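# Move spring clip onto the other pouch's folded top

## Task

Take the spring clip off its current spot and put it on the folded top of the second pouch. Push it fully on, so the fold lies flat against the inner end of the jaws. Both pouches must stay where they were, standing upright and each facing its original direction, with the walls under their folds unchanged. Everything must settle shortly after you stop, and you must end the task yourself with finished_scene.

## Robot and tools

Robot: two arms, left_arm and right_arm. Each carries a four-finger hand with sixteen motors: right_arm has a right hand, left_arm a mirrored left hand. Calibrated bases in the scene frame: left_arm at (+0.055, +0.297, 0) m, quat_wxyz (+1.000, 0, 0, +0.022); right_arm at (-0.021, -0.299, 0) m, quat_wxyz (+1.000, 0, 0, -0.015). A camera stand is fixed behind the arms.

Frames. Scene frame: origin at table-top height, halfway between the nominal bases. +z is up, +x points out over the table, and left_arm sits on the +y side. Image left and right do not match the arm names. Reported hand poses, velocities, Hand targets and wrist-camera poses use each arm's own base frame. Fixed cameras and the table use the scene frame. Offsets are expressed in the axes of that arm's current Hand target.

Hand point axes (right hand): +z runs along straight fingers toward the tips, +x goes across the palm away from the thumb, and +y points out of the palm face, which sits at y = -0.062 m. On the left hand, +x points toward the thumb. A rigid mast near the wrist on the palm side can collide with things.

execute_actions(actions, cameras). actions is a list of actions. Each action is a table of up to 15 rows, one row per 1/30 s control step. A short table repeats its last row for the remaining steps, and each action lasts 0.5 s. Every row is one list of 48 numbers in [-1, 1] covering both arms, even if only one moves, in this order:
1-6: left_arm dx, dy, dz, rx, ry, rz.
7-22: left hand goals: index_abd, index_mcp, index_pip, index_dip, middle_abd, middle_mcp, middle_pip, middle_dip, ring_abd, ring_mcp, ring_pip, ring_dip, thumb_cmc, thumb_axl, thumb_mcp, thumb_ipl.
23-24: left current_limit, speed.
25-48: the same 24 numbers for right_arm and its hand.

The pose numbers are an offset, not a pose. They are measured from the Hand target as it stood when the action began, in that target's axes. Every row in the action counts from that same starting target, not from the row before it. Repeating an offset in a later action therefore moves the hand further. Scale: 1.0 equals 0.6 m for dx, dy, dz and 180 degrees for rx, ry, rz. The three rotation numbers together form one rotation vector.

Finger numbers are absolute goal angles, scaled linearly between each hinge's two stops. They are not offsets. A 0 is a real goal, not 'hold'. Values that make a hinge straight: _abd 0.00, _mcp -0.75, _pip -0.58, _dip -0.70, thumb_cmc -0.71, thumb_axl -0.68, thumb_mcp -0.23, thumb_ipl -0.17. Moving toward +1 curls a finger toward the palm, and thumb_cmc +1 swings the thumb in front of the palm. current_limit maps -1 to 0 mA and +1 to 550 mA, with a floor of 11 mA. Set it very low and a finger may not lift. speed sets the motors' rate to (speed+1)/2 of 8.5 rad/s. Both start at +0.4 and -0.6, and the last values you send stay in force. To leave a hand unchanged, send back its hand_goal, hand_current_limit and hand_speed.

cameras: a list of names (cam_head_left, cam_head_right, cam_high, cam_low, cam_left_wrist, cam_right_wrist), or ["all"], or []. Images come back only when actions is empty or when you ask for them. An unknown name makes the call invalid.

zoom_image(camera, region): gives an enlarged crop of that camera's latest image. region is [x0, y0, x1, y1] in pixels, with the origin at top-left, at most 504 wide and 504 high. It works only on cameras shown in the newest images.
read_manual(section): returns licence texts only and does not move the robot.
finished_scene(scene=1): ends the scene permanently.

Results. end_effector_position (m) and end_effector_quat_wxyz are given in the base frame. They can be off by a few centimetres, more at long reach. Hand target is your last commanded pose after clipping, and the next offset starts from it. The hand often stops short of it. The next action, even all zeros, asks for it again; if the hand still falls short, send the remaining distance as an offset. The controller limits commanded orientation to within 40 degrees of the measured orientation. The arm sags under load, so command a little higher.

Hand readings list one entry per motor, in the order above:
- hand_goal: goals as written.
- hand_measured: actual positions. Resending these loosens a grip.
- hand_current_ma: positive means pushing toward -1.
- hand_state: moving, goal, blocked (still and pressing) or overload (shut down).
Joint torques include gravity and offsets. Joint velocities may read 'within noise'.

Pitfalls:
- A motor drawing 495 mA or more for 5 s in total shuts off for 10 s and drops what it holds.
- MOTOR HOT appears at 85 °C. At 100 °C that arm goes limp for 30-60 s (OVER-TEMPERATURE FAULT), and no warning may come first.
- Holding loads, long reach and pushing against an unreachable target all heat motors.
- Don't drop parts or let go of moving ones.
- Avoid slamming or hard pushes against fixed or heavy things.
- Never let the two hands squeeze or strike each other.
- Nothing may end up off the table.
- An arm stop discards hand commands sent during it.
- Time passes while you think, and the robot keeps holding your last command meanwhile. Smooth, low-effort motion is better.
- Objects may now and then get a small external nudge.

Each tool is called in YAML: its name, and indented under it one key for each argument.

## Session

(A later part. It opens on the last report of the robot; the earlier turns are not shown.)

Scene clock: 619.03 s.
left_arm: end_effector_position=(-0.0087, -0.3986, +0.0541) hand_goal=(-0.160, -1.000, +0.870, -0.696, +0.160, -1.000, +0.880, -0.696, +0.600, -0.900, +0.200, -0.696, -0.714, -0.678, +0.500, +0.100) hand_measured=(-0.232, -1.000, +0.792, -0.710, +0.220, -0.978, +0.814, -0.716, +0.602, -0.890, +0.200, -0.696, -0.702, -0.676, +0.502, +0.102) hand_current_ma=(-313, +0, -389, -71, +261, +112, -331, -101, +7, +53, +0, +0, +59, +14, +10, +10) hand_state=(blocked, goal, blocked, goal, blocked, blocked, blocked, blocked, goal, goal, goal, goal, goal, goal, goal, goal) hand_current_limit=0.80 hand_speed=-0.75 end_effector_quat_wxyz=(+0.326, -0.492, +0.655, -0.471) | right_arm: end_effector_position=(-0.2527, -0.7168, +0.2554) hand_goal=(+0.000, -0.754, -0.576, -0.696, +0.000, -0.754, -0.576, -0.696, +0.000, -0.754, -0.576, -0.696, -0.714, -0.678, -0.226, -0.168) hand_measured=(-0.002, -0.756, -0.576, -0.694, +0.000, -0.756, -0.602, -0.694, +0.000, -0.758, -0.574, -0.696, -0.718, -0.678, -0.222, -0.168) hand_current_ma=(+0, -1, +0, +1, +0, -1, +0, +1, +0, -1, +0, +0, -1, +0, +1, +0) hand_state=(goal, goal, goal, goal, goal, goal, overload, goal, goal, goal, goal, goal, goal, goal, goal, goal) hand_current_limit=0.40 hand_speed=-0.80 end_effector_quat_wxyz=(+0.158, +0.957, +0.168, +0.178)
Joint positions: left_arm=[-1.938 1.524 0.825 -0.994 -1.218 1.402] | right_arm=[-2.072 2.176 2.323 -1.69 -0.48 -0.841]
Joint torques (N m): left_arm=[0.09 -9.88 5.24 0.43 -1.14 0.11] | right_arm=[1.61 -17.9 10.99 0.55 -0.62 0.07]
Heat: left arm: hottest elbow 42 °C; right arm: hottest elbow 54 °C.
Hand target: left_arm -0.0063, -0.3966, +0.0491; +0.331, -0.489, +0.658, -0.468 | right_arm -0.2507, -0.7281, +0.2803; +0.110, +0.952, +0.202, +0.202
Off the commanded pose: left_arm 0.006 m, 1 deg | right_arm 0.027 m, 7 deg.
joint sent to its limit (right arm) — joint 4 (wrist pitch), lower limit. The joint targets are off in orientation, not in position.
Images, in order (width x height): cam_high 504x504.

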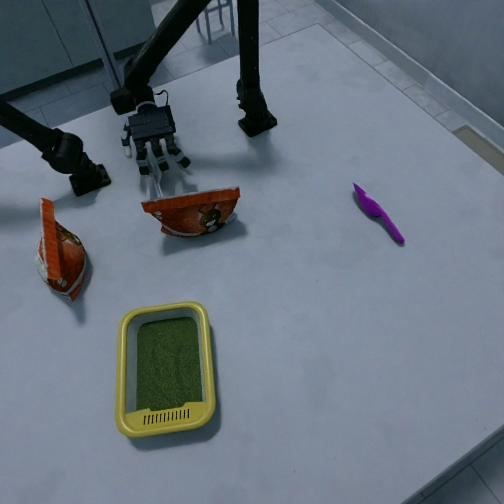

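execute_actions:
  actions:
    - [[0,0,0,0,0,0,-0.06,-1.0,0.89,-0.696,0.06,-1.0,0.87,-0.696,0.6,-0.9,0.2,-0.696,-0.714,-0.678,0.5,0.1,0.95,-0.75,0,0,0,0,0,0,0,-0.754,-0.576,-0.696,0,-0.754,-0.576,-0.696,0,-0.754,-0.576,-0.696,-0.714,-0.678,-0.226,-0.168,0.4,-0.8]]
  cameras: ["cam_high"]

zoom_image:
  camera: "cam_high"
  region: [120, 155, 180, 215]

Scene clock: 619.93 s.
left_arm: end_effector_position=(-0.0087, -0.3986, +0.0541) hand_goal=(-0.060, -1.000, +0.890, -0.696, +0.060, -1.000, +0.870, -0.696, +0.600, -0.900, +0.200, -0.696, -0.714, -0.678, +0.500, +0.100) hand_measured=(-0.150, -1.000, +0.794, -0.712, +0.134, -0.978, +0.814, -0.716, +0.602, -0.890, +0.200, -0.696, -0.702, -0.676, +0.502, +0.102) hand_current_ma=(-388, +0, -480, -76, +323, +118, -281, -101, +7, +53, +0, +0, +59, +14, +10, +10) hand_state=(blocked, goal, blocked, goal, blocked, blocked, blocked, blocked, goal, goal, goal, goal, goal, goal, goal, goal) hand_current_limit=0.95 hand_speed=-0.75 end_effector_quat_wxyz=(+0.326, -0.492, +0.655, -0.471) | right_arm: end_effector_position=(-0.2527, -0.7168, +0.2554) hand_goal=(+0.000, -0.754, -0.576, -0.696, +0.000, -0.754, -0.576, -0.696, +0.000, -0.754, -0.576, -0.696, -0.714, -0.678, -0.226, -0.168) hand_measured=(-0.002, -0.756, -0.576, -0.694, +0.000, -0.756, -0.602, -0.694, +0.000, -0.758, -0.574, -0.696, -0.718, -0.678, -0.222, -0.168) hand_current_ma=(+0, -1, +0, +1, +0, -1, +0, +1, +0, -1, +0, +0, -1, +0, +1, +0) hand_state=(goal, goal, goal, goal, goal, goal, overload, goal, goal, goal, goal, goal, goal, goal, goal, goal) hand_current_limit=0.40 hand_speed=-0.80 end_effector_quat_wxyz=(+0.158, +0.957, +0.168, +0.178)
Joint positions: left_arm=[-1.938 1.524 0.825 -0.994 -1.218 1.402] | right_arm=[-2.072 2.176 2.323 -1.69 -0.48 -0.841]
Joint torques (N m): left_arm=[0.09 -9.88 5.24 0.4 -1.16 0.1] | right_arm=[1.85 -18.2 10.97 0.55 -0.58 0.04]
Heat: left arm: hottest elbow 42 °C; right arm: hottest elbow 54 °C.
Hand target: left_arm -0.0063, -0.3966, +0.0491; +0.331, -0.489, +0.658, -0.468 | right_arm -0.2507, -0.7281, +0.2803; +0.110, +0.952, +0.202, +0.202
Off the commanded pose: left_arm 0.006 m, 1 deg | right_arm 0.027 m, 7 deg.
joint sent to its limit (right arm) — joint 4 (wrist pitch), lower limit. The joint targets are off in orientation, not in position.
Images, in order (width x height): cam_high 504x504.

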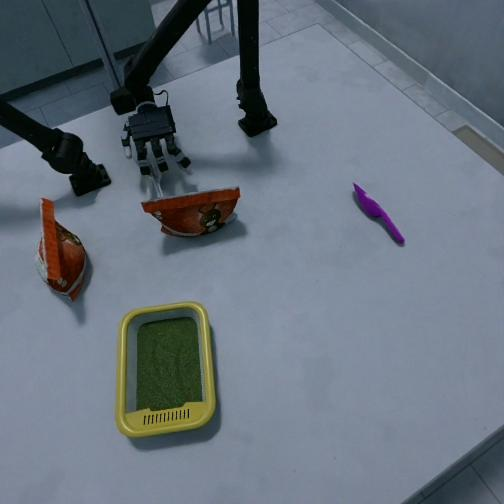

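Scaled by 8.400 from the camera's 504x504 image, which has a finer 720x720 frame.

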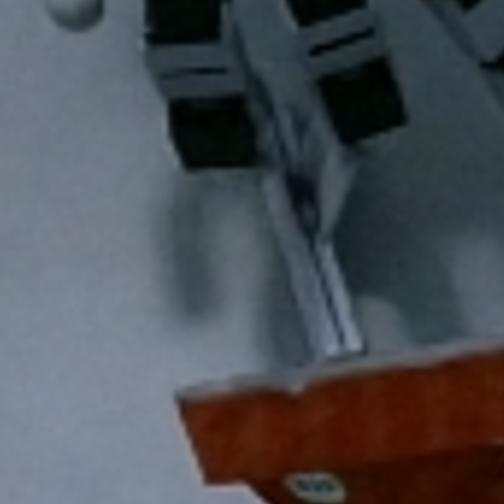

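execute_actions:
  actions:
    - [[0,0,0,0,0,0,0.02,-1.0,0.865,-0.696,-0.02,-1.0,0.86,-0.696,0.6,-0.9,0.2,-0.696,-0.714,-0.678,0.5,0.1,1.0,-0.75,0,0,0,0,0,0,0,-0.754,-0.576,-0.696,0,-0.754,-0.576,-0.696,0,-0.754,-0.576,-0.696,-0.714,-0.678,-0.226,-0.168,0.4,-0.8]]
  cameras: ["cam_high"]

zoom_image:
  camera: "cam_high"
  region: [120, 155, 180, 215]

Scene clock: 621.13 s.
left_arm: end_effector_position=(-0.0086, -0.3986, +0.0543) hand_goal=(+0.020, -1.000, +0.864, -0.696, -0.020, -1.000, +0.860, -0.696, +0.600, -0.900, +0.200, -0.696, -0.714, -0.678, +0.500, +0.100) hand_measured=(-0.048, -1.000, +0.794, -0.718, -0.006, -0.936, +0.914, -0.672, +0.602, -0.890, +0.200, -0.696, -0.702, -0.676, +0.502, +0.102) hand_current_ma=(-293, -1, -352, -113, +59, +338, +275, +115, +7, +53, +0, +0, +59, +14, +10, +10) hand_state=(blocked, goal, blocked, blocked, goal, moving, blocked, blocked, goal, goal, goal, goal, goal, goal, goal, goal) hand_current_limit=1.00 hand_speed=-0.75 end_effector_quat_wxyz=(+0.326, -0.492, +0.655, -0.471) | right_arm: end_effector_position=(-0.2527, -0.7168, +0.2554) hand_goal=(+0.000, -0.754, -0.576, -0.696, +0.000, -0.754, -0.576, -0.696, +0.000, -0.754, -0.576, -0.696, -0.714, -0.678, -0.226, -0.168) hand_measured=(-0.002, -0.756, -0.576, -0.694, +0.000, -0.756, -0.602, -0.694, +0.000, -0.758, -0.574, -0.696, -0.718, -0.678, -0.222, -0.168) hand_current_ma=(+0, -1, +0, +1, +0, -1, +0, +1, +0, -1, +0, +0, -1, +0, +1, +0) hand_state=(goal, goal, goal, goal, goal, goal, overload, goal, goal, goal, goal, goal, goal, goal, goal, goal) hand_current_limit=0.40 hand_speed=-0.80 end_effector_quat_wxyz=(+0.158, +0.957, +0.168, +0.178)
Joint positions: left_arm=[-1.938 1.524 0.825 -0.994 -1.218 1.402] | right_arm=[-2.072 2.176 2.323 -1.69 -0.48 -0.841]
Joint torques (N m): left_arm=[0.09 -9.82 5.19 0.43 -1.12 0.11] | right_arm=[2.32 -17.79 11.07 0.64 -0.54 0.05]
Heat: left arm: hottest elbow 42 °C; right arm: hottest elbow 54 °C.
Hand target: left_arm -0.0063, -0.3966, +0.0492; +0.331, -0.489, +0.658, -0.468 | right_arm -0.2507, -0.7281, +0.2803; +0.110, +0.952, +0.202, +0.202
Off the commanded pose: left_arm 0.006 m, 1 deg | right_arm 0.027 m, 7 deg.
joint sent to its limit (right arm) — joint 4 (wrist pitch), lower limit. The joint targets are off in orientation, not in position.
Images, in order (width x height): cam_high 504x504.

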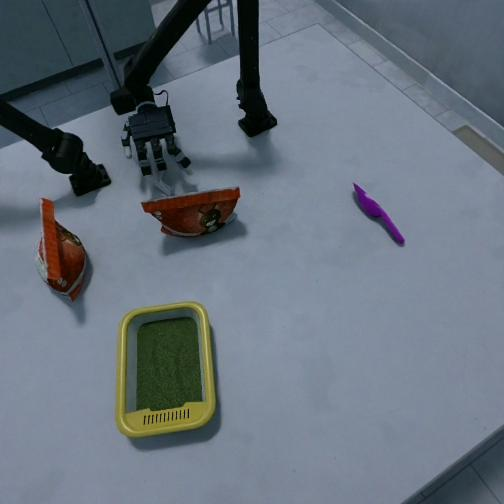

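Scaled by 8.400 from the camera's 504x504 image, which has a finer 720x720 frame.

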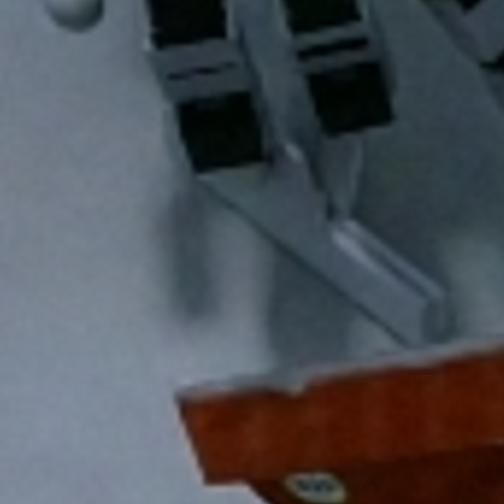

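execute_actions:
  actions:
    - [[0,0,0,0,0,0,-0.15,-1.0,0.82,-0.696,0.15,-1.0,0.82,-0.696,0.6,-0.9,0.2,-0.696,-0.714,-0.678,0.5,0.1,0.8,-0.85,0,0,0,0,0,0,0,-0.754,-0.576,-0.696,0,-0.754,-0.576,-0.696,0,-0.754,-0.576,-0.696,-0.714,-0.678,-0.226,-0.168,0.4,-0.8]]
    - [[0,0,0,0,0,0,-0.35,-1.0,0.82,-0.696,0.35,-1.0,0.82,-0.696,0.6,-0.9,0.2,-0.696,-0.714,-0.678,0.5,0.1,0.6,-0.85,0,0,0,0,0,0,0,-0.754,-0.576,-0.696,0,-0.754,-0.576,-0.696,0,-0.754,-0.576,-0.696,-0.714,-0.678,-0.226,-0.168,0.4,-0.8]]
  cameras: ["cam_high", "cam_low", "cam_left_wrist"]

zoom_image:
  camera: "cam_high"
  region: [120, 155, 180, 215]

zoom_image:
  camera: "cam_low"
  region: [350, 195, 420, 265]

zoom_image:
  camera: "cam_left_wrist"
  region: [80, 0, 260, 180]

Scene clock: 623.53 s.
left_arm: end_effector_position=(-0.0086, -0.3985, +0.0542) hand_goal=(-0.350, -1.000, +0.820, -0.696, +0.350, -1.000, +0.820, -0.696, +0.600, -0.900, +0.200, -0.696, -0.714, -0.678, +0.500, +0.100) hand_measured=(-0.352, -1.000, +0.770, -0.716, +0.348, -0.956, +0.828, -0.692, +0.602, -0.890, +0.200, -0.696, -0.702, -0.676, +0.502, +0.102) hand_current_ma=(-9, -1, -250, -100, -5, +233, +35, +24, +7, +53, +0, +0, +59, +14, +10, +10) hand_state=(goal, goal, blocked, blocked, goal, blocked, goal, goal, goal, goal, goal, goal, goal, goal, goal, goal) hand_current_limit=0.60 hand_speed=-0.85 end_effector_quat_wxyz=(+0.327, -0.491, +0.656, -0.471) | right_arm: end_effector_position=(-0.2527, -0.7168, +0.2554) hand_goal=(+0.000, -0.754, -0.576, -0.696, +0.000, -0.754, -0.576, -0.696, +0.000, -0.754, -0.576, -0.696, -0.714, -0.678, -0.226, -0.168) hand_measured=(-0.002, -0.756, -0.576, -0.694, +0.000, -0.756, -0.602, -0.694, +0.000, -0.758, -0.574, -0.696, -0.718, -0.678, -0.222, -0.168) hand_current_ma=(+0, -1, +0, +1, +0, -1, +0, +1, +0, -1, +0, +0, -1, +0, +1, +0) hand_state=(goal, goal, goal, goal, goal, goal, overload, goal, goal, goal, goal, goal, goal, goal, goal, goal) hand_current_limit=0.40 hand_speed=-0.80 end_effector_quat_wxyz=(+0.158, +0.957, +0.168, +0.178)
Joint positions: left_arm=[-1.938 1.524 0.825 -0.994 -1.218 1.403] | right_arm=[-2.072 2.176 2.323 -1.69 -0.48 -0.841]
Joint torques (N m): left_arm=[0.09 -9.82 5.24 0.44 -1.1 0.1] | right_arm=[1.32 -18.55 10.99 0.53 -0.59 0.04]
Heat: left arm: hottest elbow 42 °C; right arm: hottest elbow 54 °C.
Hand target: left_arm -0.0063, -0.3966, +0.0491; +0.331, -0.489, +0.658, -0.468 | right_arm -0.2507, -0.7281, +0.2803; +0.110, +0.952, +0.202, +0.202
Off the commanded pose: left_arm 0.006 m, 1 deg | right_arm 0.027 m, 7 deg.
joint sent to its limit (right arm) — joint 4 (wrist pitch), lower limit. The joint targets are off in orientation, not in position.
Images, in order (width x height): cam_high 504x504, cam_low 504x504, cam_left_wrist 504x504.

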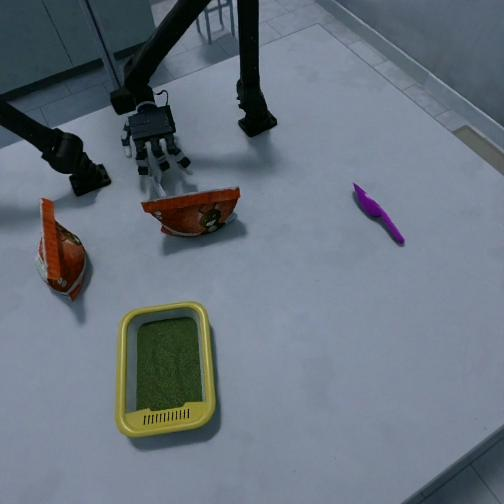

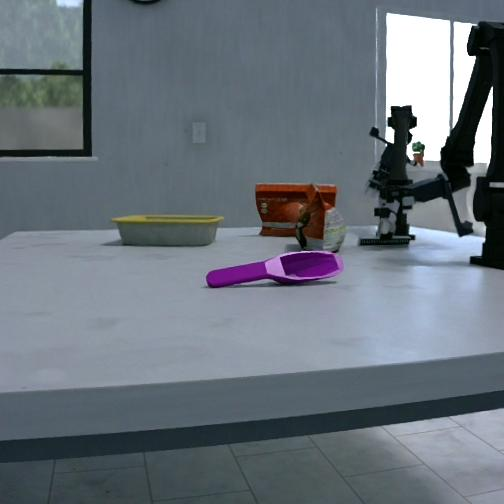

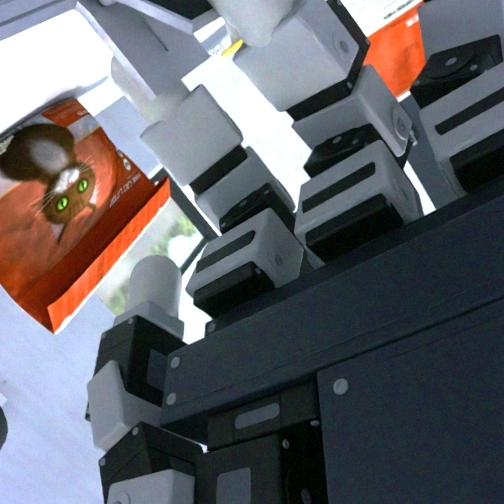

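Scaled by 8.400 from the camera's 504x504 image, which has a finer 720x720 frame.

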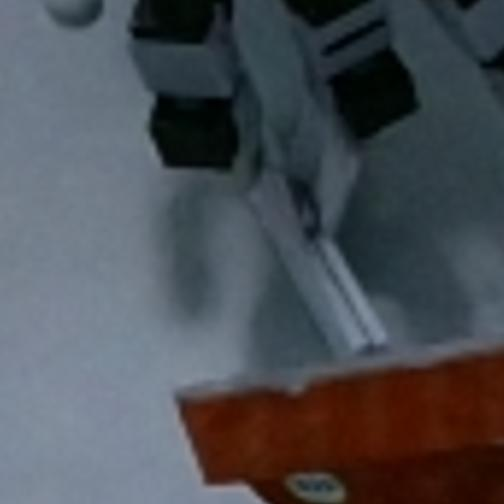

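Scaled by 7.200 from the camera's 504x504 image, which has a finer 720x720 frame.

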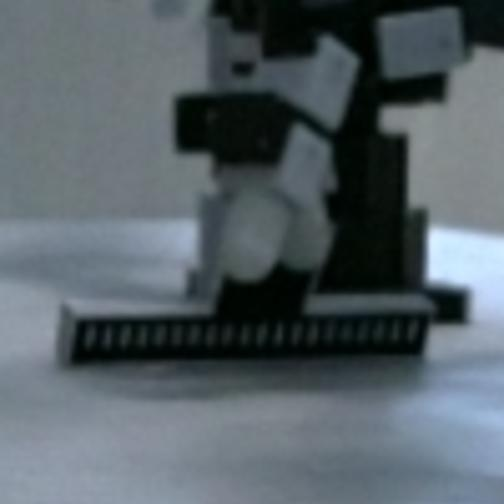

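Scaled by 2.800 from the camera's 504x504 image, which has a finer 720x720 frame.

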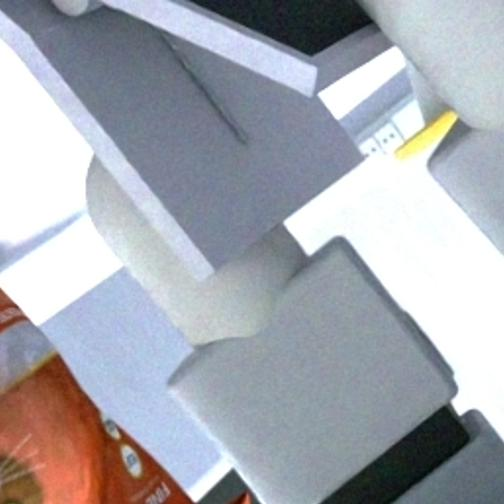

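execute_actions:
  actions:
    - [[0,0,0,0,0,0,-0.62,-1.0,0.82,-0.696,0.62,-1.0,0.82,-0.696,0.6,-0.9,0.2,-0.696,-0.714,-0.678,0.5,0.1,0.5,-0.85,0,0,0,0,0,0,0,-0.754,-0.576,-0.696,0,-0.754,-0.576,-0.696,0,-0.754,-0.576,-0.696,-0.714,-0.678,-0.226,-0.168,0.4,-0.8]]
    - [[0,0,0,0,0,0,-0.7,-1.0,0.88,-0.696,0.7,-1.0,0.88,-0.696,0.6,-0.9,0.2,-0.696,-0.714,-0.678,0.5,0.1,0.5,-0.85,0,0,0,0,0,0,0,-0.754,-0.576,-0.696,0,-0.754,-0.576,-0.696,0,-0.754,-0.576,-0.696,-0.714,-0.678,-0.226,-0.168,0.4,-0.8]]
  cameras: ["cam_high", "cam_low", "cam_left_wrist"]

zoom_image:
  camera: "cam_high"
  region: [120, 155, 180, 215]

zoom_image:
  camera: "cam_low"
  region: [350, 195, 420, 265]

zoom_image:
  camera: "cam_left_wrist"
  region: [80, 0, 260, 180]

Scene clock: 625.40 s.
left_arm: end_effector_position=(-0.0086, -0.3985, +0.0540) hand_goal=(-0.700, -1.000, +0.880, -0.696, +0.700, -1.000, +0.880, -0.696, +0.600, -0.900, +0.200, -0.696, -0.714, -0.678, +0.500, +0.100) hand_measured=(-0.698, -0.994, +0.836, -0.702, +0.698, -0.984, +0.842, -0.700, +0.602, -0.890, +0.200, -0.696, -0.702, -0.676, +0.502, +0.102) hand_current_ma=(+7, +32, -215, -29, -7, +84, -183, -24, +7, +53, +0, +0, +59, +14, +10, +10) hand_state=(goal, goal, blocked, goal, goal, goal, blocked, goal, goal, goal, goal, goal, goal, goal, goal, goal) hand_current_limit=0.50 hand_speed=-0.85 end_effector_quat_wxyz=(+0.327, -0.491, +0.656, -0.471) | right_arm: end_effector_position=(-0.2527, -0.7168, +0.2554) hand_goal=(+0.000, -0.754, -0.576, -0.696, +0.000, -0.754, -0.576, -0.696, +0.000, -0.754, -0.576, -0.696, -0.714, -0.678, -0.226, -0.168) hand_measured=(-0.002, -0.756, -0.576, -0.694, +0.000, -0.756, -0.602, -0.694, +0.000, -0.758, -0.574, -0.696, -0.718, -0.678, -0.222, -0.168) hand_current_ma=(+0, -1, +0, +1, +0, -1, +0, +1, +0, -1, +0, +0, -1, +0, +1, +0) hand_state=(goal, goal, goal, goal, goal, goal, overload, goal, goal, goal, goal, goal, goal, goal, goal, goal) hand_current_limit=0.40 hand_speed=-0.80 end_effector_quat_wxyz=(+0.158, +0.957, +0.168, +0.178)
Joint positions: left_arm=[-1.938 1.525 0.825 -0.994 -1.218 1.403] | right_arm=[-2.072 2.176 2.323 -1.69 -0.48 -0.841]
Joint torques (N m): left_arm=[-0.03 -9.93 5.23 0.43 -1.12 0.09] | right_arm=[1.9 -17.9 11.04 0.58 -0.58 0.05]
Heat: left arm: hottest elbow 42 °C; right arm: hottest elbow 54 °C.
Hand target: left_arm -0.0063, -0.3966, +0.0491; +0.331, -0.489, +0.658, -0.468 | right_arm -0.2507, -0.7281, +0.2803; +0.110, +0.952, +0.202, +0.202
Off the commanded pose: left_arm 0.006 m, 1 deg | right_arm 0.027 m, 7 deg.
joint sent to its limit (right arm) — joint 4 (wrist pitch), lower limit. The joint targets are off in orientation, not in position.
Images, in order (width x height): cam_high 504x504, cam_low 504x504, cam_left_wrist 504x504.

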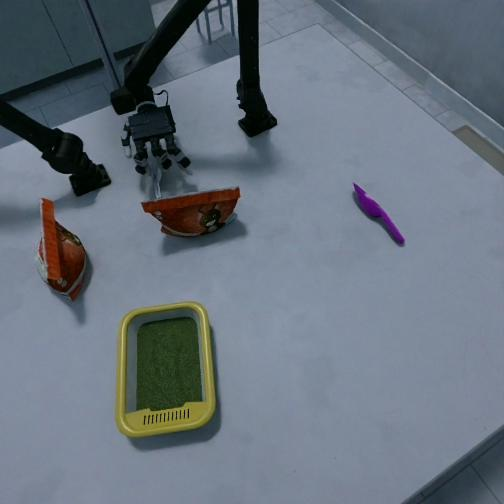

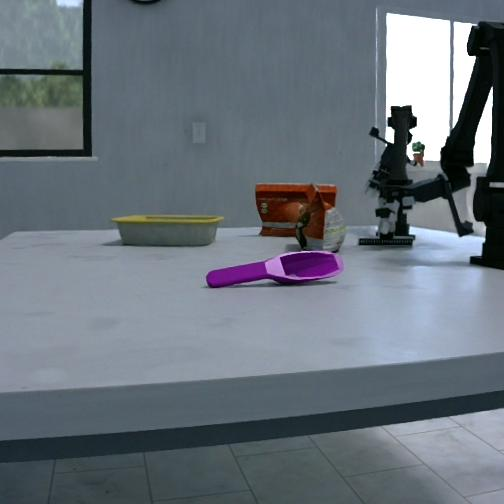

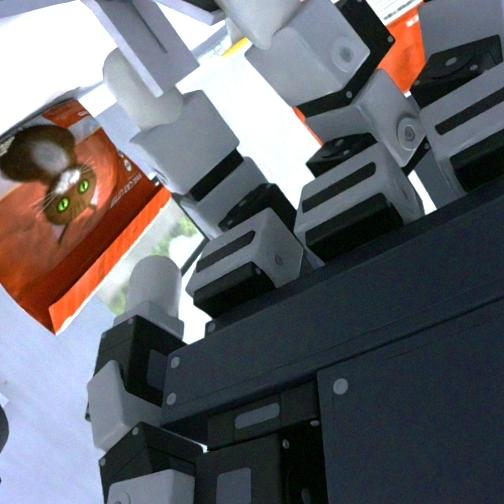

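Scaled by 8.400 from the camera's 504x504 image, which has a finer 720x720 frame.

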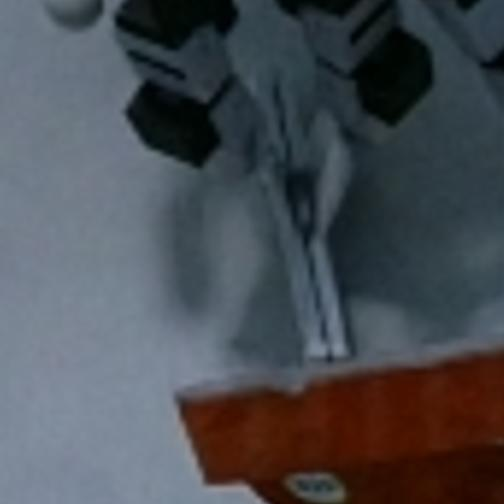

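Scaled by 7.200 from the camera's 504x504 image, which has a finer 720x720 frame.

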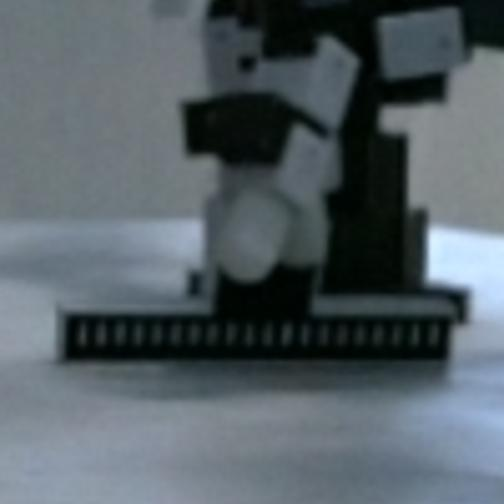

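Scaled by 2.800 from the camera's 504x504 image, which has a finer 720x720 frame.

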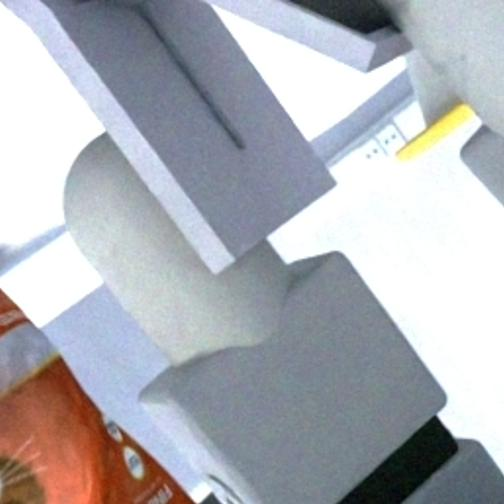

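execute_actions:
  actions:
    - [[0,0,0,0,0,0,-0.6,-1.0,0.80,-0.696,0.6,-1.0,0.81,-0.696,0.6,-0.9,0.2,-0.696,-0.714,-0.678,0.5,0.1,0.5,-0.8,0,0,0,0,0,0,0,-0.754,-0.576,-0.696,0,-0.754,-0.576,-0.696,0,-0.754,-0.576,-0.696,-0.714,-0.678,-0.226,-0.168,0.4,-0.8]]
    - [[0,0,0,0,0,0,-0.4,-1.0,0.80,-0.696,0.4,-1.0,0.81,-0.696,0.6,-0.9,0.2,-0.696,-0.714,-0.678,0.5,0.1,0.6,-0.8,0,0,0,0,0,0,0,-0.754,-0.576,-0.696,0,-0.754,-0.576,-0.696,0,-0.754,-0.576,-0.696,-0.714,-0.678,-0.226,-0.168,0.4,-0.8]]
    - [[0,0,0,0,0,0,-0.25,-1.0,0.82,-0.696,0.25,-1.0,0.835,-0.696,0.6,-0.9,0.2,-0.696,-0.714,-0.678,0.5,0.1,0.7,-0.8,0,0,0,0,0,0,0,-0.754,-0.576,-0.696,0,-0.754,-0.576,-0.696,0,-0.754,-0.576,-0.696,-0.714,-0.678,-0.226,-0.168,0.4,-0.8]]
    - [[0,0,0,0,0,0,-0.15,-1.0,0.82,-0.696,0.15,-1.0,0.82,-0.696,0.6,-0.9,0.2,-0.696,-0.714,-0.678,0.5,0.1,0.8,-0.8,0,0,0,0,0,0,0,-0.754,-0.576,-0.696,0,-0.754,-0.576,-0.696,0,-0.754,-0.576,-0.696,-0.714,-0.678,-0.226,-0.168,0.4,-0.8]]
  cameras: ["cam_high", "cam_low"]

zoom_image:
  camera: "cam_high"
  region: [120, 155, 180, 215]

zoom_image:
  camera: "cam_low"
  region: [350, 195, 420, 265]

Scene clock: 629.30 s.
left_arm: end_effector_position=(-0.0086, -0.3985, +0.0540) hand_goal=(-0.150, -1.000, +0.820, -0.696, +0.150, -1.000, +0.820, -0.696, +0.600, -0.900, +0.200, -0.696, -0.714, -0.678, +0.500, +0.100) hand_measured=(-0.220, -0.998, +0.784, -0.706, +0.214, -0.984, +0.790, -0.710, +0.602, -0.890, +0.200, -0.696, -0.702, -0.676, +0.502, +0.102) hand_current_ma=(-308, +12, -173, -47, +277, +85, -152, -72, +7, +53, +0, +0, +59, +14, +10, +10) hand_state=(blocked, goal, blocked, goal, blocked, goal, blocked, goal, goal, goal, goal, goal, goal, goal, goal, goal) hand_current_limit=0.80 hand_speed=-0.80 end_effector_quat_wxyz=(+0.327, -0.491, +0.656, -0.471) | right_arm: end_effector_position=(-0.2527, -0.7168, +0.2554) hand_goal=(+0.000, -0.754, -0.576, -0.696, +0.000, -0.754, -0.576, -0.696, +0.000, -0.754, -0.576, -0.696, -0.714, -0.678, -0.226, -0.168) hand_measured=(-0.002, -0.756, -0.576, -0.694, +0.000, -0.756, -0.602, -0.694, +0.000, -0.758, -0.574, -0.696, -0.718, -0.678, -0.222, -0.168) hand_current_ma=(+0, -1, +0, +1, +0, -1, +0, +1, +0, -1, +0, +0, -1, +0, +1, +0) hand_state=(goal, goal, goal, goal, goal, goal, overload, goal, goal, goal, goal, goal, goal, goal, goal, goal) hand_current_limit=0.40 hand_speed=-0.80 end_effector_quat_wxyz=(+0.158, +0.957, +0.168, +0.178)
Joint positions: left_arm=[-1.938 1.525 0.825 -0.994 -1.218 1.403] | right_arm=[-2.072 2.176 2.323 -1.69 -0.48 -0.841]
Joint torques (N m): left_arm=[0.09 -9.93 5.19 0.43 -1.13 0.1] | right_arm=[1.96 -17.79 10.93 0.54 -0.54 0.06]
Heat: left arm: hottest elbow 42 °C; right arm: hottest elbow 54 °C.
Hand target: left_arm -0.0063, -0.3966, +0.0491; +0.331, -0.489, +0.658, -0.468 | right_arm -0.2507, -0.7281, +0.2803; +0.110, +0.952, +0.202, +0.202
Off the commanded pose: left_arm 0.006 m, 1 deg | right_arm 0.027 m, 7 deg.
joint sent to its limit (right arm) — joint 4 (wrist pitch), lower limit. The joint targets are off in orientation, not in position.
Images, in order (width x height): cam_high 504x504, cam_low 504x504.

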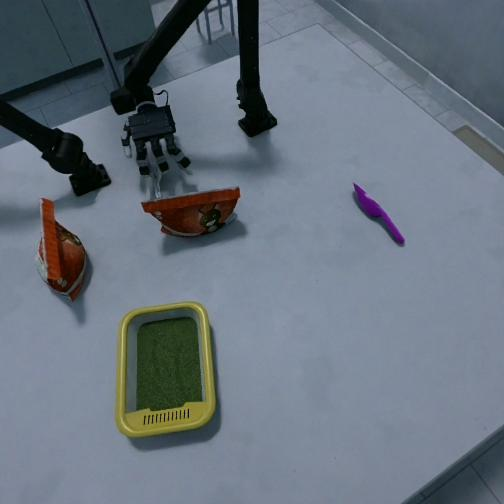

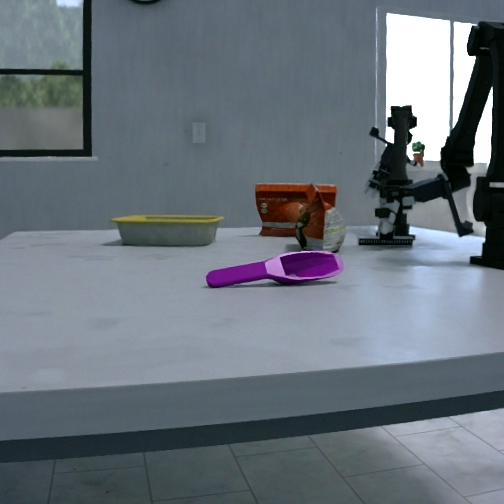

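Scaled by 8.400 from the camera's 504x504 image, which has a finer 720x720 frame.

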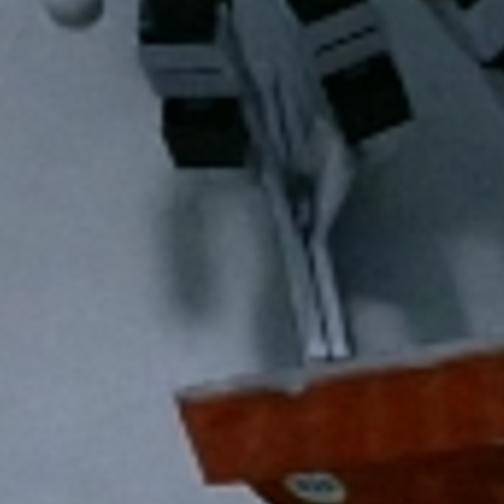

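Scaled by 7.200 from the camera's 504x504 image, which has a finer 720x720 frame.

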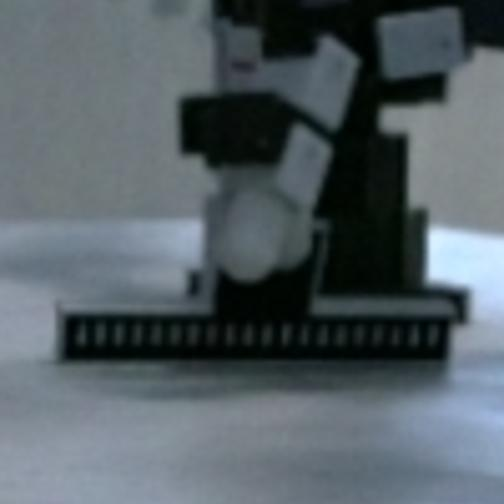

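execute_actions:
  actions:
    - [[0,0,0,0,0,0,-0.05,-1.0,0.80,-0.696,0.05,-1.0,0.81,-0.696,0.6,-0.9,0.2,-0.696,-0.714,-0.678,0.5,0.1,1.0,-0.8,0,0,0,0,0,0,0,-0.754,-0.576,-0.696,0,-0.754,-0.576,-0.696,0,-0.754,-0.576,-0.696,-0.714,-0.678,-0.226,-0.168,0.4,-0.8]]
    - [[0,0,0,0,0,0,0.03,-1.0,0.79,-0.696,-0.03,-1.0,0.80,-0.696,0.6,-0.9,0.2,-0.696,-0.714,-0.678,0.5,0.1,1.0,-0.8,0,0,0,0,0,0,0,-0.754,-0.576,-0.696,0,-0.754,-0.576,-0.696,0,-0.754,-0.576,-0.696,-0.714,-0.678,-0.226,-0.168,0.4,-0.8]]
  cameras: ["cam_high"]

zoom_image:
  camera: "cam_high"
  region: [120, 155, 180, 215]

Scene clock: 630.77 s.
left_arm: end_effector_position=(-0.0084, -0.3986, +0.0543) hand_goal=(+0.030, -1.000, +0.790, -0.696, -0.030, -1.000, +0.800, -0.696, +0.600, -0.900, +0.200, -0.696, -0.714, -0.678, +0.500, +0.100) hand_measured=(-0.084, -0.998, +0.770, -0.706, +0.070, -0.982, +0.776, -0.710, +0.602, -0.890, +0.200, -0.696, -0.702, -0.676, +0.502, +0.102) hand_current_ma=(-494, +10, -100, -47, +438, +90, -117, -72, +7, +53, +0, +0, +59, +14, +10, +10) hand_state=(blocked, goal, blocked, goal, blocked, goal, blocked, goal, goal, goal, goal, goal, goal, goal, goal, goal) hand_current_limit=1.00 hand_speed=-0.80 end_effector_quat_wxyz=(+0.327, -0.491, +0.655, -0.472) | right_arm: end_effector_position=(-0.2527, -0.7168, +0.2554) hand_goal=(+0.000, -0.754, -0.576, -0.696, +0.000, -0.754, -0.576, -0.696, +0.000, -0.754, -0.576, -0.696, -0.714, -0.678, -0.226, -0.168) hand_measured=(-0.002, -0.756, -0.576, -0.694, +0.000, -0.756, -0.602, -0.694, +0.000, -0.758, -0.574, -0.696, -0.718, -0.678, -0.222, -0.168) hand_current_ma=(+0, -1, +0, +1, +0, -1, +0, +1, +0, -1, +0, +0, -1, +0, +1, +0) hand_state=(goal, goal, goal, goal, goal, goal, overload, goal, goal, goal, goal, goal, goal, goal, goal, goal) hand_current_limit=0.40 hand_speed=-0.80 end_effector_quat_wxyz=(+0.158, +0.957, +0.168, +0.178)
Joint positions: left_arm=[-1.938 1.525 0.825 -0.994 -1.22 1.403] | right_arm=[-2.072 2.176 2.323 -1.69 -0.48 -0.841]
Joint torques (N m): left_arm=[0.03 -9.99 5.23 0.46 -1.06 0.09] | right_arm=[2.08 -18.14 10.93 0.57 -0.58 0.04]
Heat: left arm: hottest elbow 42 °C; right arm: hottest elbow 54 °C.
Hand target: left_arm -0.0063, -0.3966, +0.0492; +0.331, -0.489, +0.658, -0.468 | right_arm -0.2507, -0.7281, +0.2803; +0.110, +0.952, +0.202, +0.202
Off the commanded pose: left_arm 0.006 m, 1 deg | right_arm 0.027 m, 7 deg.
joint sent to its limit (right arm) — joint 4 (wrist pitch), lower limit. The joint targets are off in orientation, not in position.
Images, in order (width x height): cam_high 504x504.

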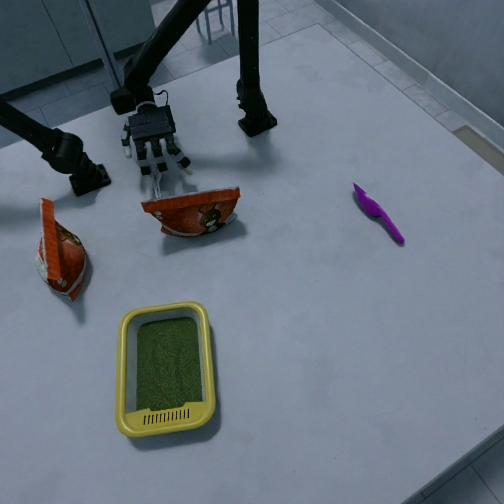

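Scaled by 8.400 from the camera's 504x504 image, which has a finer 720x720 frame.

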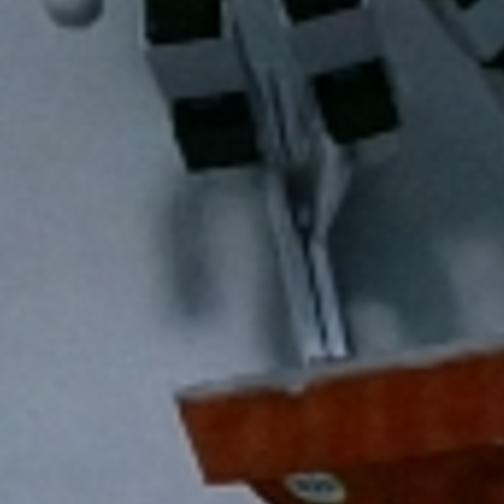

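execute_actions:
  actions:
    - [[0,0,0,0,0,0,0.0,-1.0,0.83,-0.696,0.0,-1.0,0.835,-0.696,0.6,-0.9,0.2,-0.696,-0.714,-0.678,0.5,0.1,1.0,-0.85,0,0,0,0,0,0,0,-0.754,-0.576,-0.696,0,-0.754,-0.576,-0.696,0,-0.754,-0.576,-0.696,-0.714,-0.678,-0.226,-0.168,0.4,-0.8]]
  cameras: ["cam_high"]

zoom_image:
  camera: "cam_high"
  region: [120, 155, 180, 215]

Scene clock: 631.67 s.
left_arm: end_effector_position=(-0.0084, -0.3986, +0.0543) hand_goal=(+0.000, -1.000, +0.830, -0.696, +0.000, -1.000, +0.834, -0.696, +0.600, -0.900, +0.200, -0.696, -0.714, -0.678, +0.500, +0.100) hand_measured=(-0.084, -0.998, +0.780, -0.706, +0.070, -0.984, +0.790, -0.710, +0.602, -0.890, +0.200, -0.696, -0.702, -0.676, +0.502, +0.102) hand_current_ma=(-362, +6, -243, -47, +306, +80, -213, -72, +7, +53, +0, +0, +59, +14, +10, +10) hand_state=(blocked, goal, blocked, goal, blocked, goal, blocked, goal, goal, goal, goal, goal, goal, goal, goal, goal) hand_current_limit=1.00 hand_speed=-0.85 end_effector_quat_wxyz=(+0.327, -0.491, +0.655, -0.472) | right_arm: end_effector_position=(-0.2527, -0.7168, +0.2554) hand_goal=(+0.000, -0.754, -0.576, -0.696, +0.000, -0.754, -0.576, -0.696, +0.000, -0.754, -0.576, -0.696, -0.714, -0.678, -0.226, -0.168) hand_measured=(-0.002, -0.756, -0.576, -0.694, +0.000, -0.756, -0.602, -0.694, +0.000, -0.758, -0.574, -0.696, -0.718, -0.678, -0.222, -0.168) hand_current_ma=(+0, -1, +0, +1, +0, -1, +0, +1, +0, -1, +0, +0, -1, +0, +1, +0) hand_state=(goal, goal, goal, goal, goal, goal, overload, goal, goal, goal, goal, goal, goal, goal, goal, goal) hand_current_limit=0.40 hand_speed=-0.80 end_effector_quat_wxyz=(+0.158, +0.957, +0.168, +0.178)
Joint positions: left_arm=[-1.938 1.525 0.825 -0.994 -1.22 1.403] | right_arm=[-2.072 2.176 2.323 -1.69 -0.48 -0.841]
Joint torques (N m): left_arm=[-0.03 -9.93 5.22 0.44 -1.05 0.1] | right_arm=[1.38 -17.79 11.08 0.43 -0.61 0.06]
Heat: left arm: hottest elbow 42 °C; right arm: hottest elbow 54 °C.
Hand target: left_arm -0.0063, -0.3966, +0.0491; +0.331, -0.489, +0.658, -0.468 | right_arm -0.2507, -0.7281, +0.2803; +0.110, +0.952, +0.202, +0.202
Off the commanded pose: left_arm 0.006 m, 1 deg | right_arm 0.027 m, 7 deg.
joint sent to its limit (right arm) — joint 4 (wrist pitch), lower limit. The joint targets are off in orientation, not in position.
Images, in order (width x height): cam_high 504x504.

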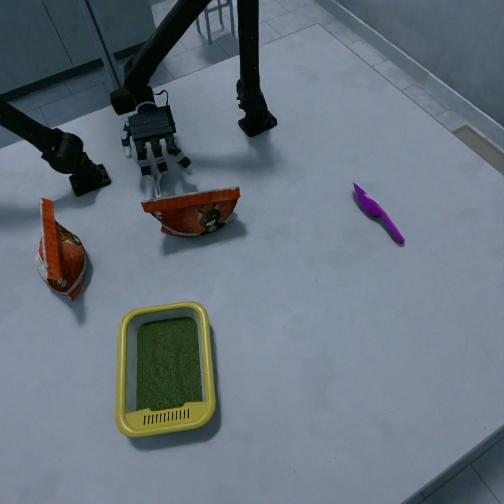

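Scaled by 8.400 from the camera's 504x504 image, which has a finer 720x720 frame.

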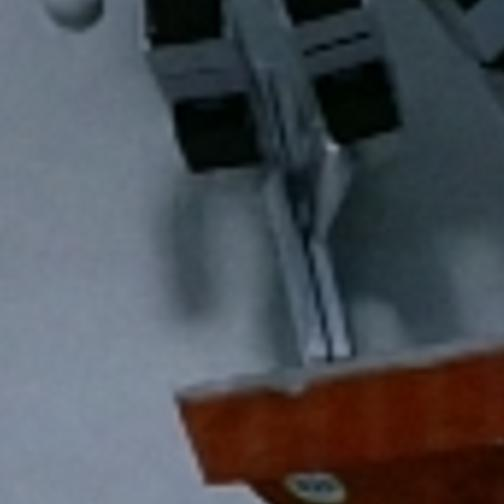

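execute_actions:
  actions:
    - [[0,0,0,0,0,0,0.0,-1.0,0.846,-0.696,0.0,-1.0,0.85,-0.696,0.6,-0.9,0.2,-0.696,-0.714,-0.678,0.5,0.1,1.0,-0.9,0,0,0,0,0,0,0,-0.754,-0.576,-0.696,0,-0.754,-0.576,-0.696,0,-0.754,-0.576,-0.696,-0.714,-0.678,-0.226,-0.168,0.4,-0.8]]
  cameras: ["cam_high"]

zoom_image:
  camera: "cam_high"
  region: [120, 155, 180, 215]

Scene clock: 632.60 s.
left_arm: end_effector_position=(-0.0084, -0.3986, +0.0543) hand_goal=(+0.000, -1.000, +0.846, -0.696, +0.000, -1.000, +0.850, -0.696, +0.600, -0.900, +0.200, -0.696, -0.714, -0.678, +0.500, +0.100) hand_measured=(-0.084, -0.998, +0.788, -0.706, +0.070, -0.984, +0.808, -0.710, +0.602, -0.890, +0.200, -0.696, -0.702, -0.676, +0.502, +0.102) hand_current_ma=(-362, +6, -292, -47, +306, +80, -206, -72, +7, +53, +0, +0, +59, +14, +10, +10) hand_state=(blocked, goal, blocked, goal, blocked, goal, blocked, goal, goal, goal, goal, goal, goal, goal, goal, goal) hand_current_limit=1.00 hand_speed=-0.90 end_effector_quat_wxyz=(+0.327, -0.491, +0.655, -0.472) | right_arm: end_effector_position=(-0.2527, -0.7168, +0.2554) hand_goal=(+0.000, -0.754, -0.576, -0.696, +0.000, -0.754, -0.576, -0.696, +0.000, -0.754, -0.576, -0.696, -0.714, -0.678, -0.226, -0.168) hand_measured=(-0.002, -0.756, -0.576, -0.694, +0.000, -0.756, -0.602, -0.694, +0.000, -0.758, -0.574, -0.696, -0.718, -0.678, -0.222, -0.168) hand_current_ma=(+0, -1, +0, +1, +0, -1, +0, +1, +0, -1, +0, +0, -1, +0, +1, +0) hand_state=(goal, goal, goal, goal, goal, goal, overload, goal, goal, goal, goal, goal, goal, goal, goal, goal) hand_current_limit=0.40 hand_speed=-0.80 end_effector_quat_wxyz=(+0.158, +0.957, +0.168, +0.178)
Joint positions: left_arm=[-1.938 1.525 0.825 -0.994 -1.22 1.403] | right_arm=[-2.072 2.176 2.323 -1.69 -0.48 -0.841]
Joint torques (N m): left_arm=[-0.03 -9.88 5.22 0.43 -1.05 0.1] | right_arm=[1.9 -17.85 11.18 0.49 -0.58 0.06]
Heat: left arm: hottest elbow 42 °C; right arm: hottest elbow 54 °C.
Hand target: left_arm -0.0063, -0.3966, +0.0491; +0.331, -0.489, +0.658, -0.468 | right_arm -0.2507, -0.7281, +0.2803; +0.110, +0.952, +0.202, +0.202
Off the commanded pose: left_arm 0.006 m, 1 deg | right_arm 0.027 m, 7 deg.
joint sent to its limit (right arm) — joint 4 (wrist pitch), lower limit. The joint targets are off in orientation, not in position.
Images, in order (width x height): cam_high 504x504.

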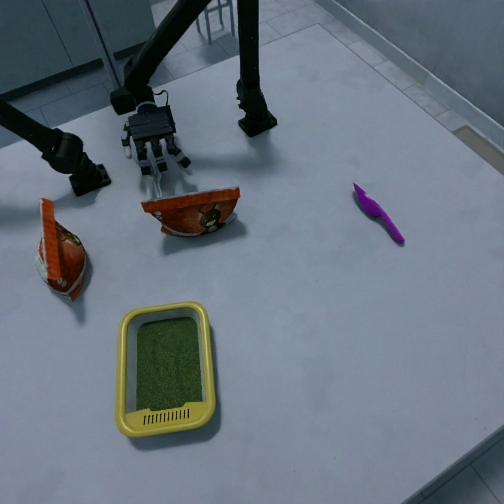

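Scaled by 8.400 from the camera's 504x504 image, which has a finer 720x720 frame.

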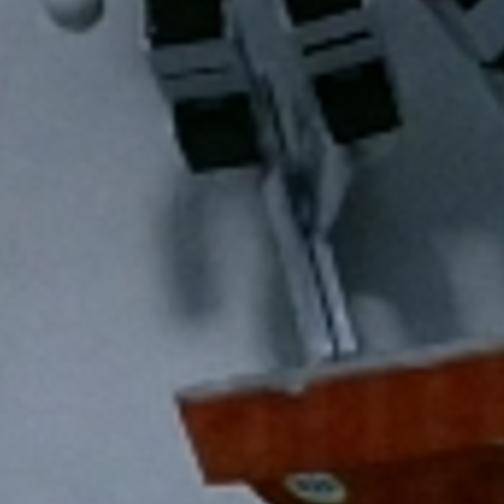

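execute_actions:
  actions:
    - [[0,0,0,0,0,0,0.0,-1.0,0.87,-0.696,0.0,-1.0,0.84,-0.696,0.6,-0.9,0.2,-0.696,-0.714,-0.678,0.5,0.1,1.0,-0.9,0,0,0,0,0,0,0,-0.754,-0.576,-0.696,0,-0.754,-0.576,-0.696,0,-0.754,-0.576,-0.696,-0.714,-0.678,-0.226,-0.168,0.4,-0.8]]
  cameras: ["cam_high"]

zoom_image:
  camera: "cam_high"
  region: [120, 155, 180, 215]

Scene clock: 634.30 s.
left_arm: end_effector_position=(-0.0084, -0.3986, +0.0543) hand_goal=(+0.000, -1.000, +0.870, -0.696, +0.000, -1.000, +0.840, -0.696, +0.600, -0.900, +0.200, -0.696, -0.714, -0.678, +0.500, +0.100) hand_measured=(-0.084, -1.000, +0.792, -0.706, +0.070, -0.984, +0.808, -0.710, +0.602, -0.890, +0.200, -0.696, -0.702, -0.676, +0.502, +0.102) hand_current_ma=(-362, +1, -390, -53, +306, +80, -155, -72, +7, +53, +0, +0, +59, +14, +10, +10) hand_state=(blocked, goal, blocked, goal, blocked, goal, blocked, goal, goal, goal, goal, goal, goal, goal, goal, goal) hand_current_limit=1.00 hand_speed=-0.90 end_effector_quat_wxyz=(+0.327, -0.491, +0.655, -0.472) | right_arm: end_effector_position=(-0.2527, -0.7168, +0.2554) hand_goal=(+0.000, -0.754, -0.576, -0.696, +0.000, -0.754, -0.576, -0.696, +0.000, -0.754, -0.576, -0.696, -0.714, -0.678, -0.226, -0.168) hand_measured=(-0.002, -0.756, -0.576, -0.694, +0.000, -0.756, -0.602, -0.694, +0.000, -0.758, -0.574, -0.696, -0.718, -0.678, -0.222, -0.168) hand_current_ma=(+0, -1, +0, +1, +0, -1, +0, +1, +0, -1, +0, +0, -1, +0, +1, +0) hand_state=(goal, goal, goal, goal, goal, goal, overload, goal, goal, goal, goal, goal, goal, goal, goal, goal) hand_current_limit=0.40 hand_speed=-0.80 end_effector_quat_wxyz=(+0.158, +0.957, +0.168, +0.178)
Joint positions: left_arm=[-1.938 1.525 0.825 -0.994 -1.22 1.403] | right_arm=[-2.072 2.176 2.323 -1.69 -0.48 -0.841]
Joint torques (N m): left_arm=[-0.09 -9.93 5.22 0.42 -1.05 0.1] | right_arm=[2.14 -17.96 11.03 0.44 -0.62 0.03]
Heat: left arm: hottest elbow 41 °C; right arm: hottest elbow 54 °C.
Hand target: left_arm -0.0063, -0.3966, +0.0491; +0.331, -0.489, +0.658, -0.468 | right_arm -0.2507, -0.7281, +0.2803; +0.110, +0.952, +0.202, +0.202
Off the commanded pose: left_arm 0.006 m, 1 deg | right_arm 0.027 m, 7 deg.
joint sent to its limit (right arm) — joint 4 (wrist pitch), lower limit. The joint targets are off in orientation, not in position.
Images, in order (width x height): cam_high 504x504.

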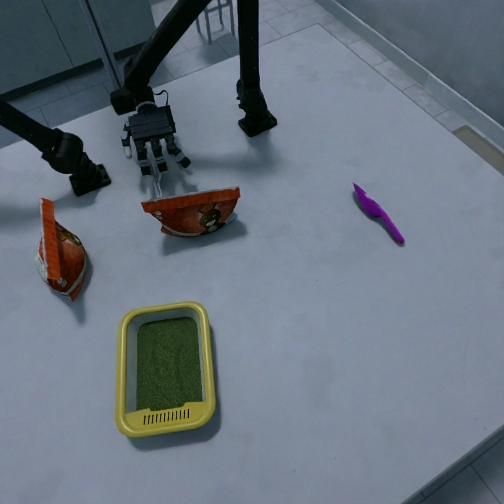

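Scaled by 8.400 from the camera's 504x504 image, which has a finer 720x720 frame.

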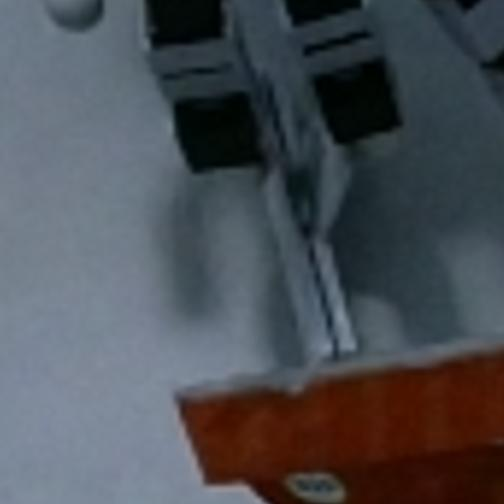

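execute_actions:
  actions:
    - [[0,0,0,0,0,0,0.0,-1.0,0.88,-0.696,0.0,-1.0,0.865,-0.696,0.6,-0.9,0.2,-0.696,-0.714,-0.678,0.5,0.1,1.0,-0.9,0,0,0,0,0,0,0,-0.754,-0.576,-0.696,0,-0.754,-0.576,-0.696,0,-0.754,-0.576,-0.696,-0.714,-0.678,-0.226,-0.168,0.4,-0.8]]
  cameras: ["cam_high"]

zoom_image:
  camera: "cam_high"
  region: [120, 155, 180, 215]

Scene clock: 635.63 s.
left_arm: end_effector_position=(-0.0085, -0.3985, +0.0542) hand_goal=(+0.000, -1.000, +0.880, -0.696, +0.000, -1.000, +0.864, -0.696, +0.600, -0.900, +0.200, -0.696, -0.714, -0.678, +0.500, +0.100) hand_measured=(-0.068, -1.000, +0.798, -0.724, +0.014, -0.936, +0.914, -0.676, +0.602, -0.890, +0.200, -0.696, -0.702, -0.676, +0.502, +0.102) hand_current_ma=(-291, -2, -404, -136, +60, +346, +247, +104, +7, +53, +0, +0, +59, +14, +10, +10) hand_state=(blocked, goal, blocked, blocked, moving, blocked, moving, blocked, goal, goal, goal, goal, goal, goal, goal, goal) hand_current_limit=1.00 hand_speed=-0.90 end_effector_quat_wxyz=(+0.327, -0.491, +0.656, -0.471) | right_arm: end_effector_position=(-0.2527, -0.7168, +0.2554) hand_goal=(+0.000, -0.754, -0.576, -0.696, +0.000, -0.754, -0.576, -0.696, +0.000, -0.754, -0.576, -0.696, -0.714, -0.678, -0.226, -0.168) hand_measured=(-0.002, -0.756, -0.576, -0.694, +0.000, -0.756, -0.602, -0.694, +0.000, -0.758, -0.574, -0.696, -0.718, -0.678, -0.222, -0.168) hand_current_ma=(+0, -1, +0, +1, +0, -1, +0, +1, +0, -1, +0, +0, -1, +0, +1, +0) hand_state=(goal, goal, goal, goal, goal, goal, overload, goal, goal, goal, goal, goal, goal, goal, goal, goal) hand_current_limit=0.40 hand_speed=-0.80 end_effector_quat_wxyz=(+0.158, +0.957, +0.168, +0.178)
Joint positions: left_arm=[-1.938 1.525 0.825 -0.994 -1.219 1.403] | right_arm=[-2.072 2.176 2.323 -1.69 -0.48 -0.841]
Joint torques (N m): left_arm=[0.09 -9.88 5.22 0.44 -1.06 0.1] | right_arm=[1.9 -17.49 11.04 0.39 -0.6 0.06]
Heat: left arm: hottest elbow 41 °C; right arm: hottest elbow 54 °C.
Hand target: left_arm -0.0063, -0.3966, +0.0491; +0.331, -0.489, +0.658, -0.468 | right_arm -0.2507, -0.7281, +0.2803; +0.110, +0.952, +0.202, +0.202
Off the commanded pose: left_arm 0.006 m, 1 deg | right_arm 0.027 m, 7 deg.
joint sent to its limit (right arm) — joint 4 (wrist pitch), lower limit. The joint targets are off in orientation, not in position.
Images, in order (width x height): cam_high 504x504.

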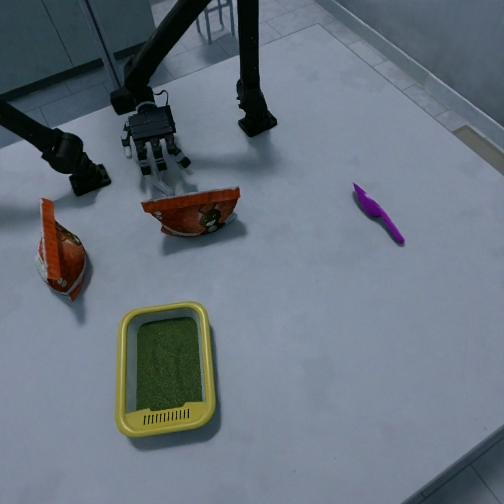

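Scaled by 8.400 from the camera's 504x504 image, which has a finer 720x720 frame.

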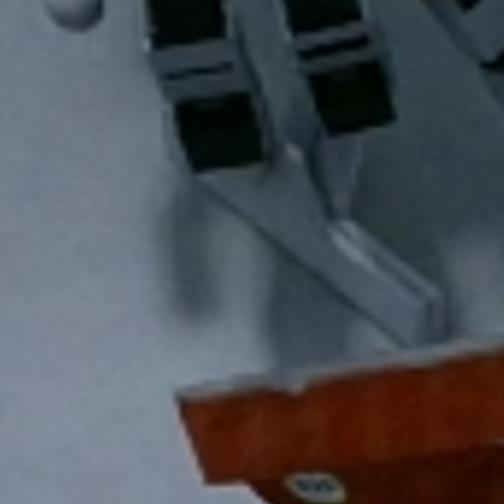

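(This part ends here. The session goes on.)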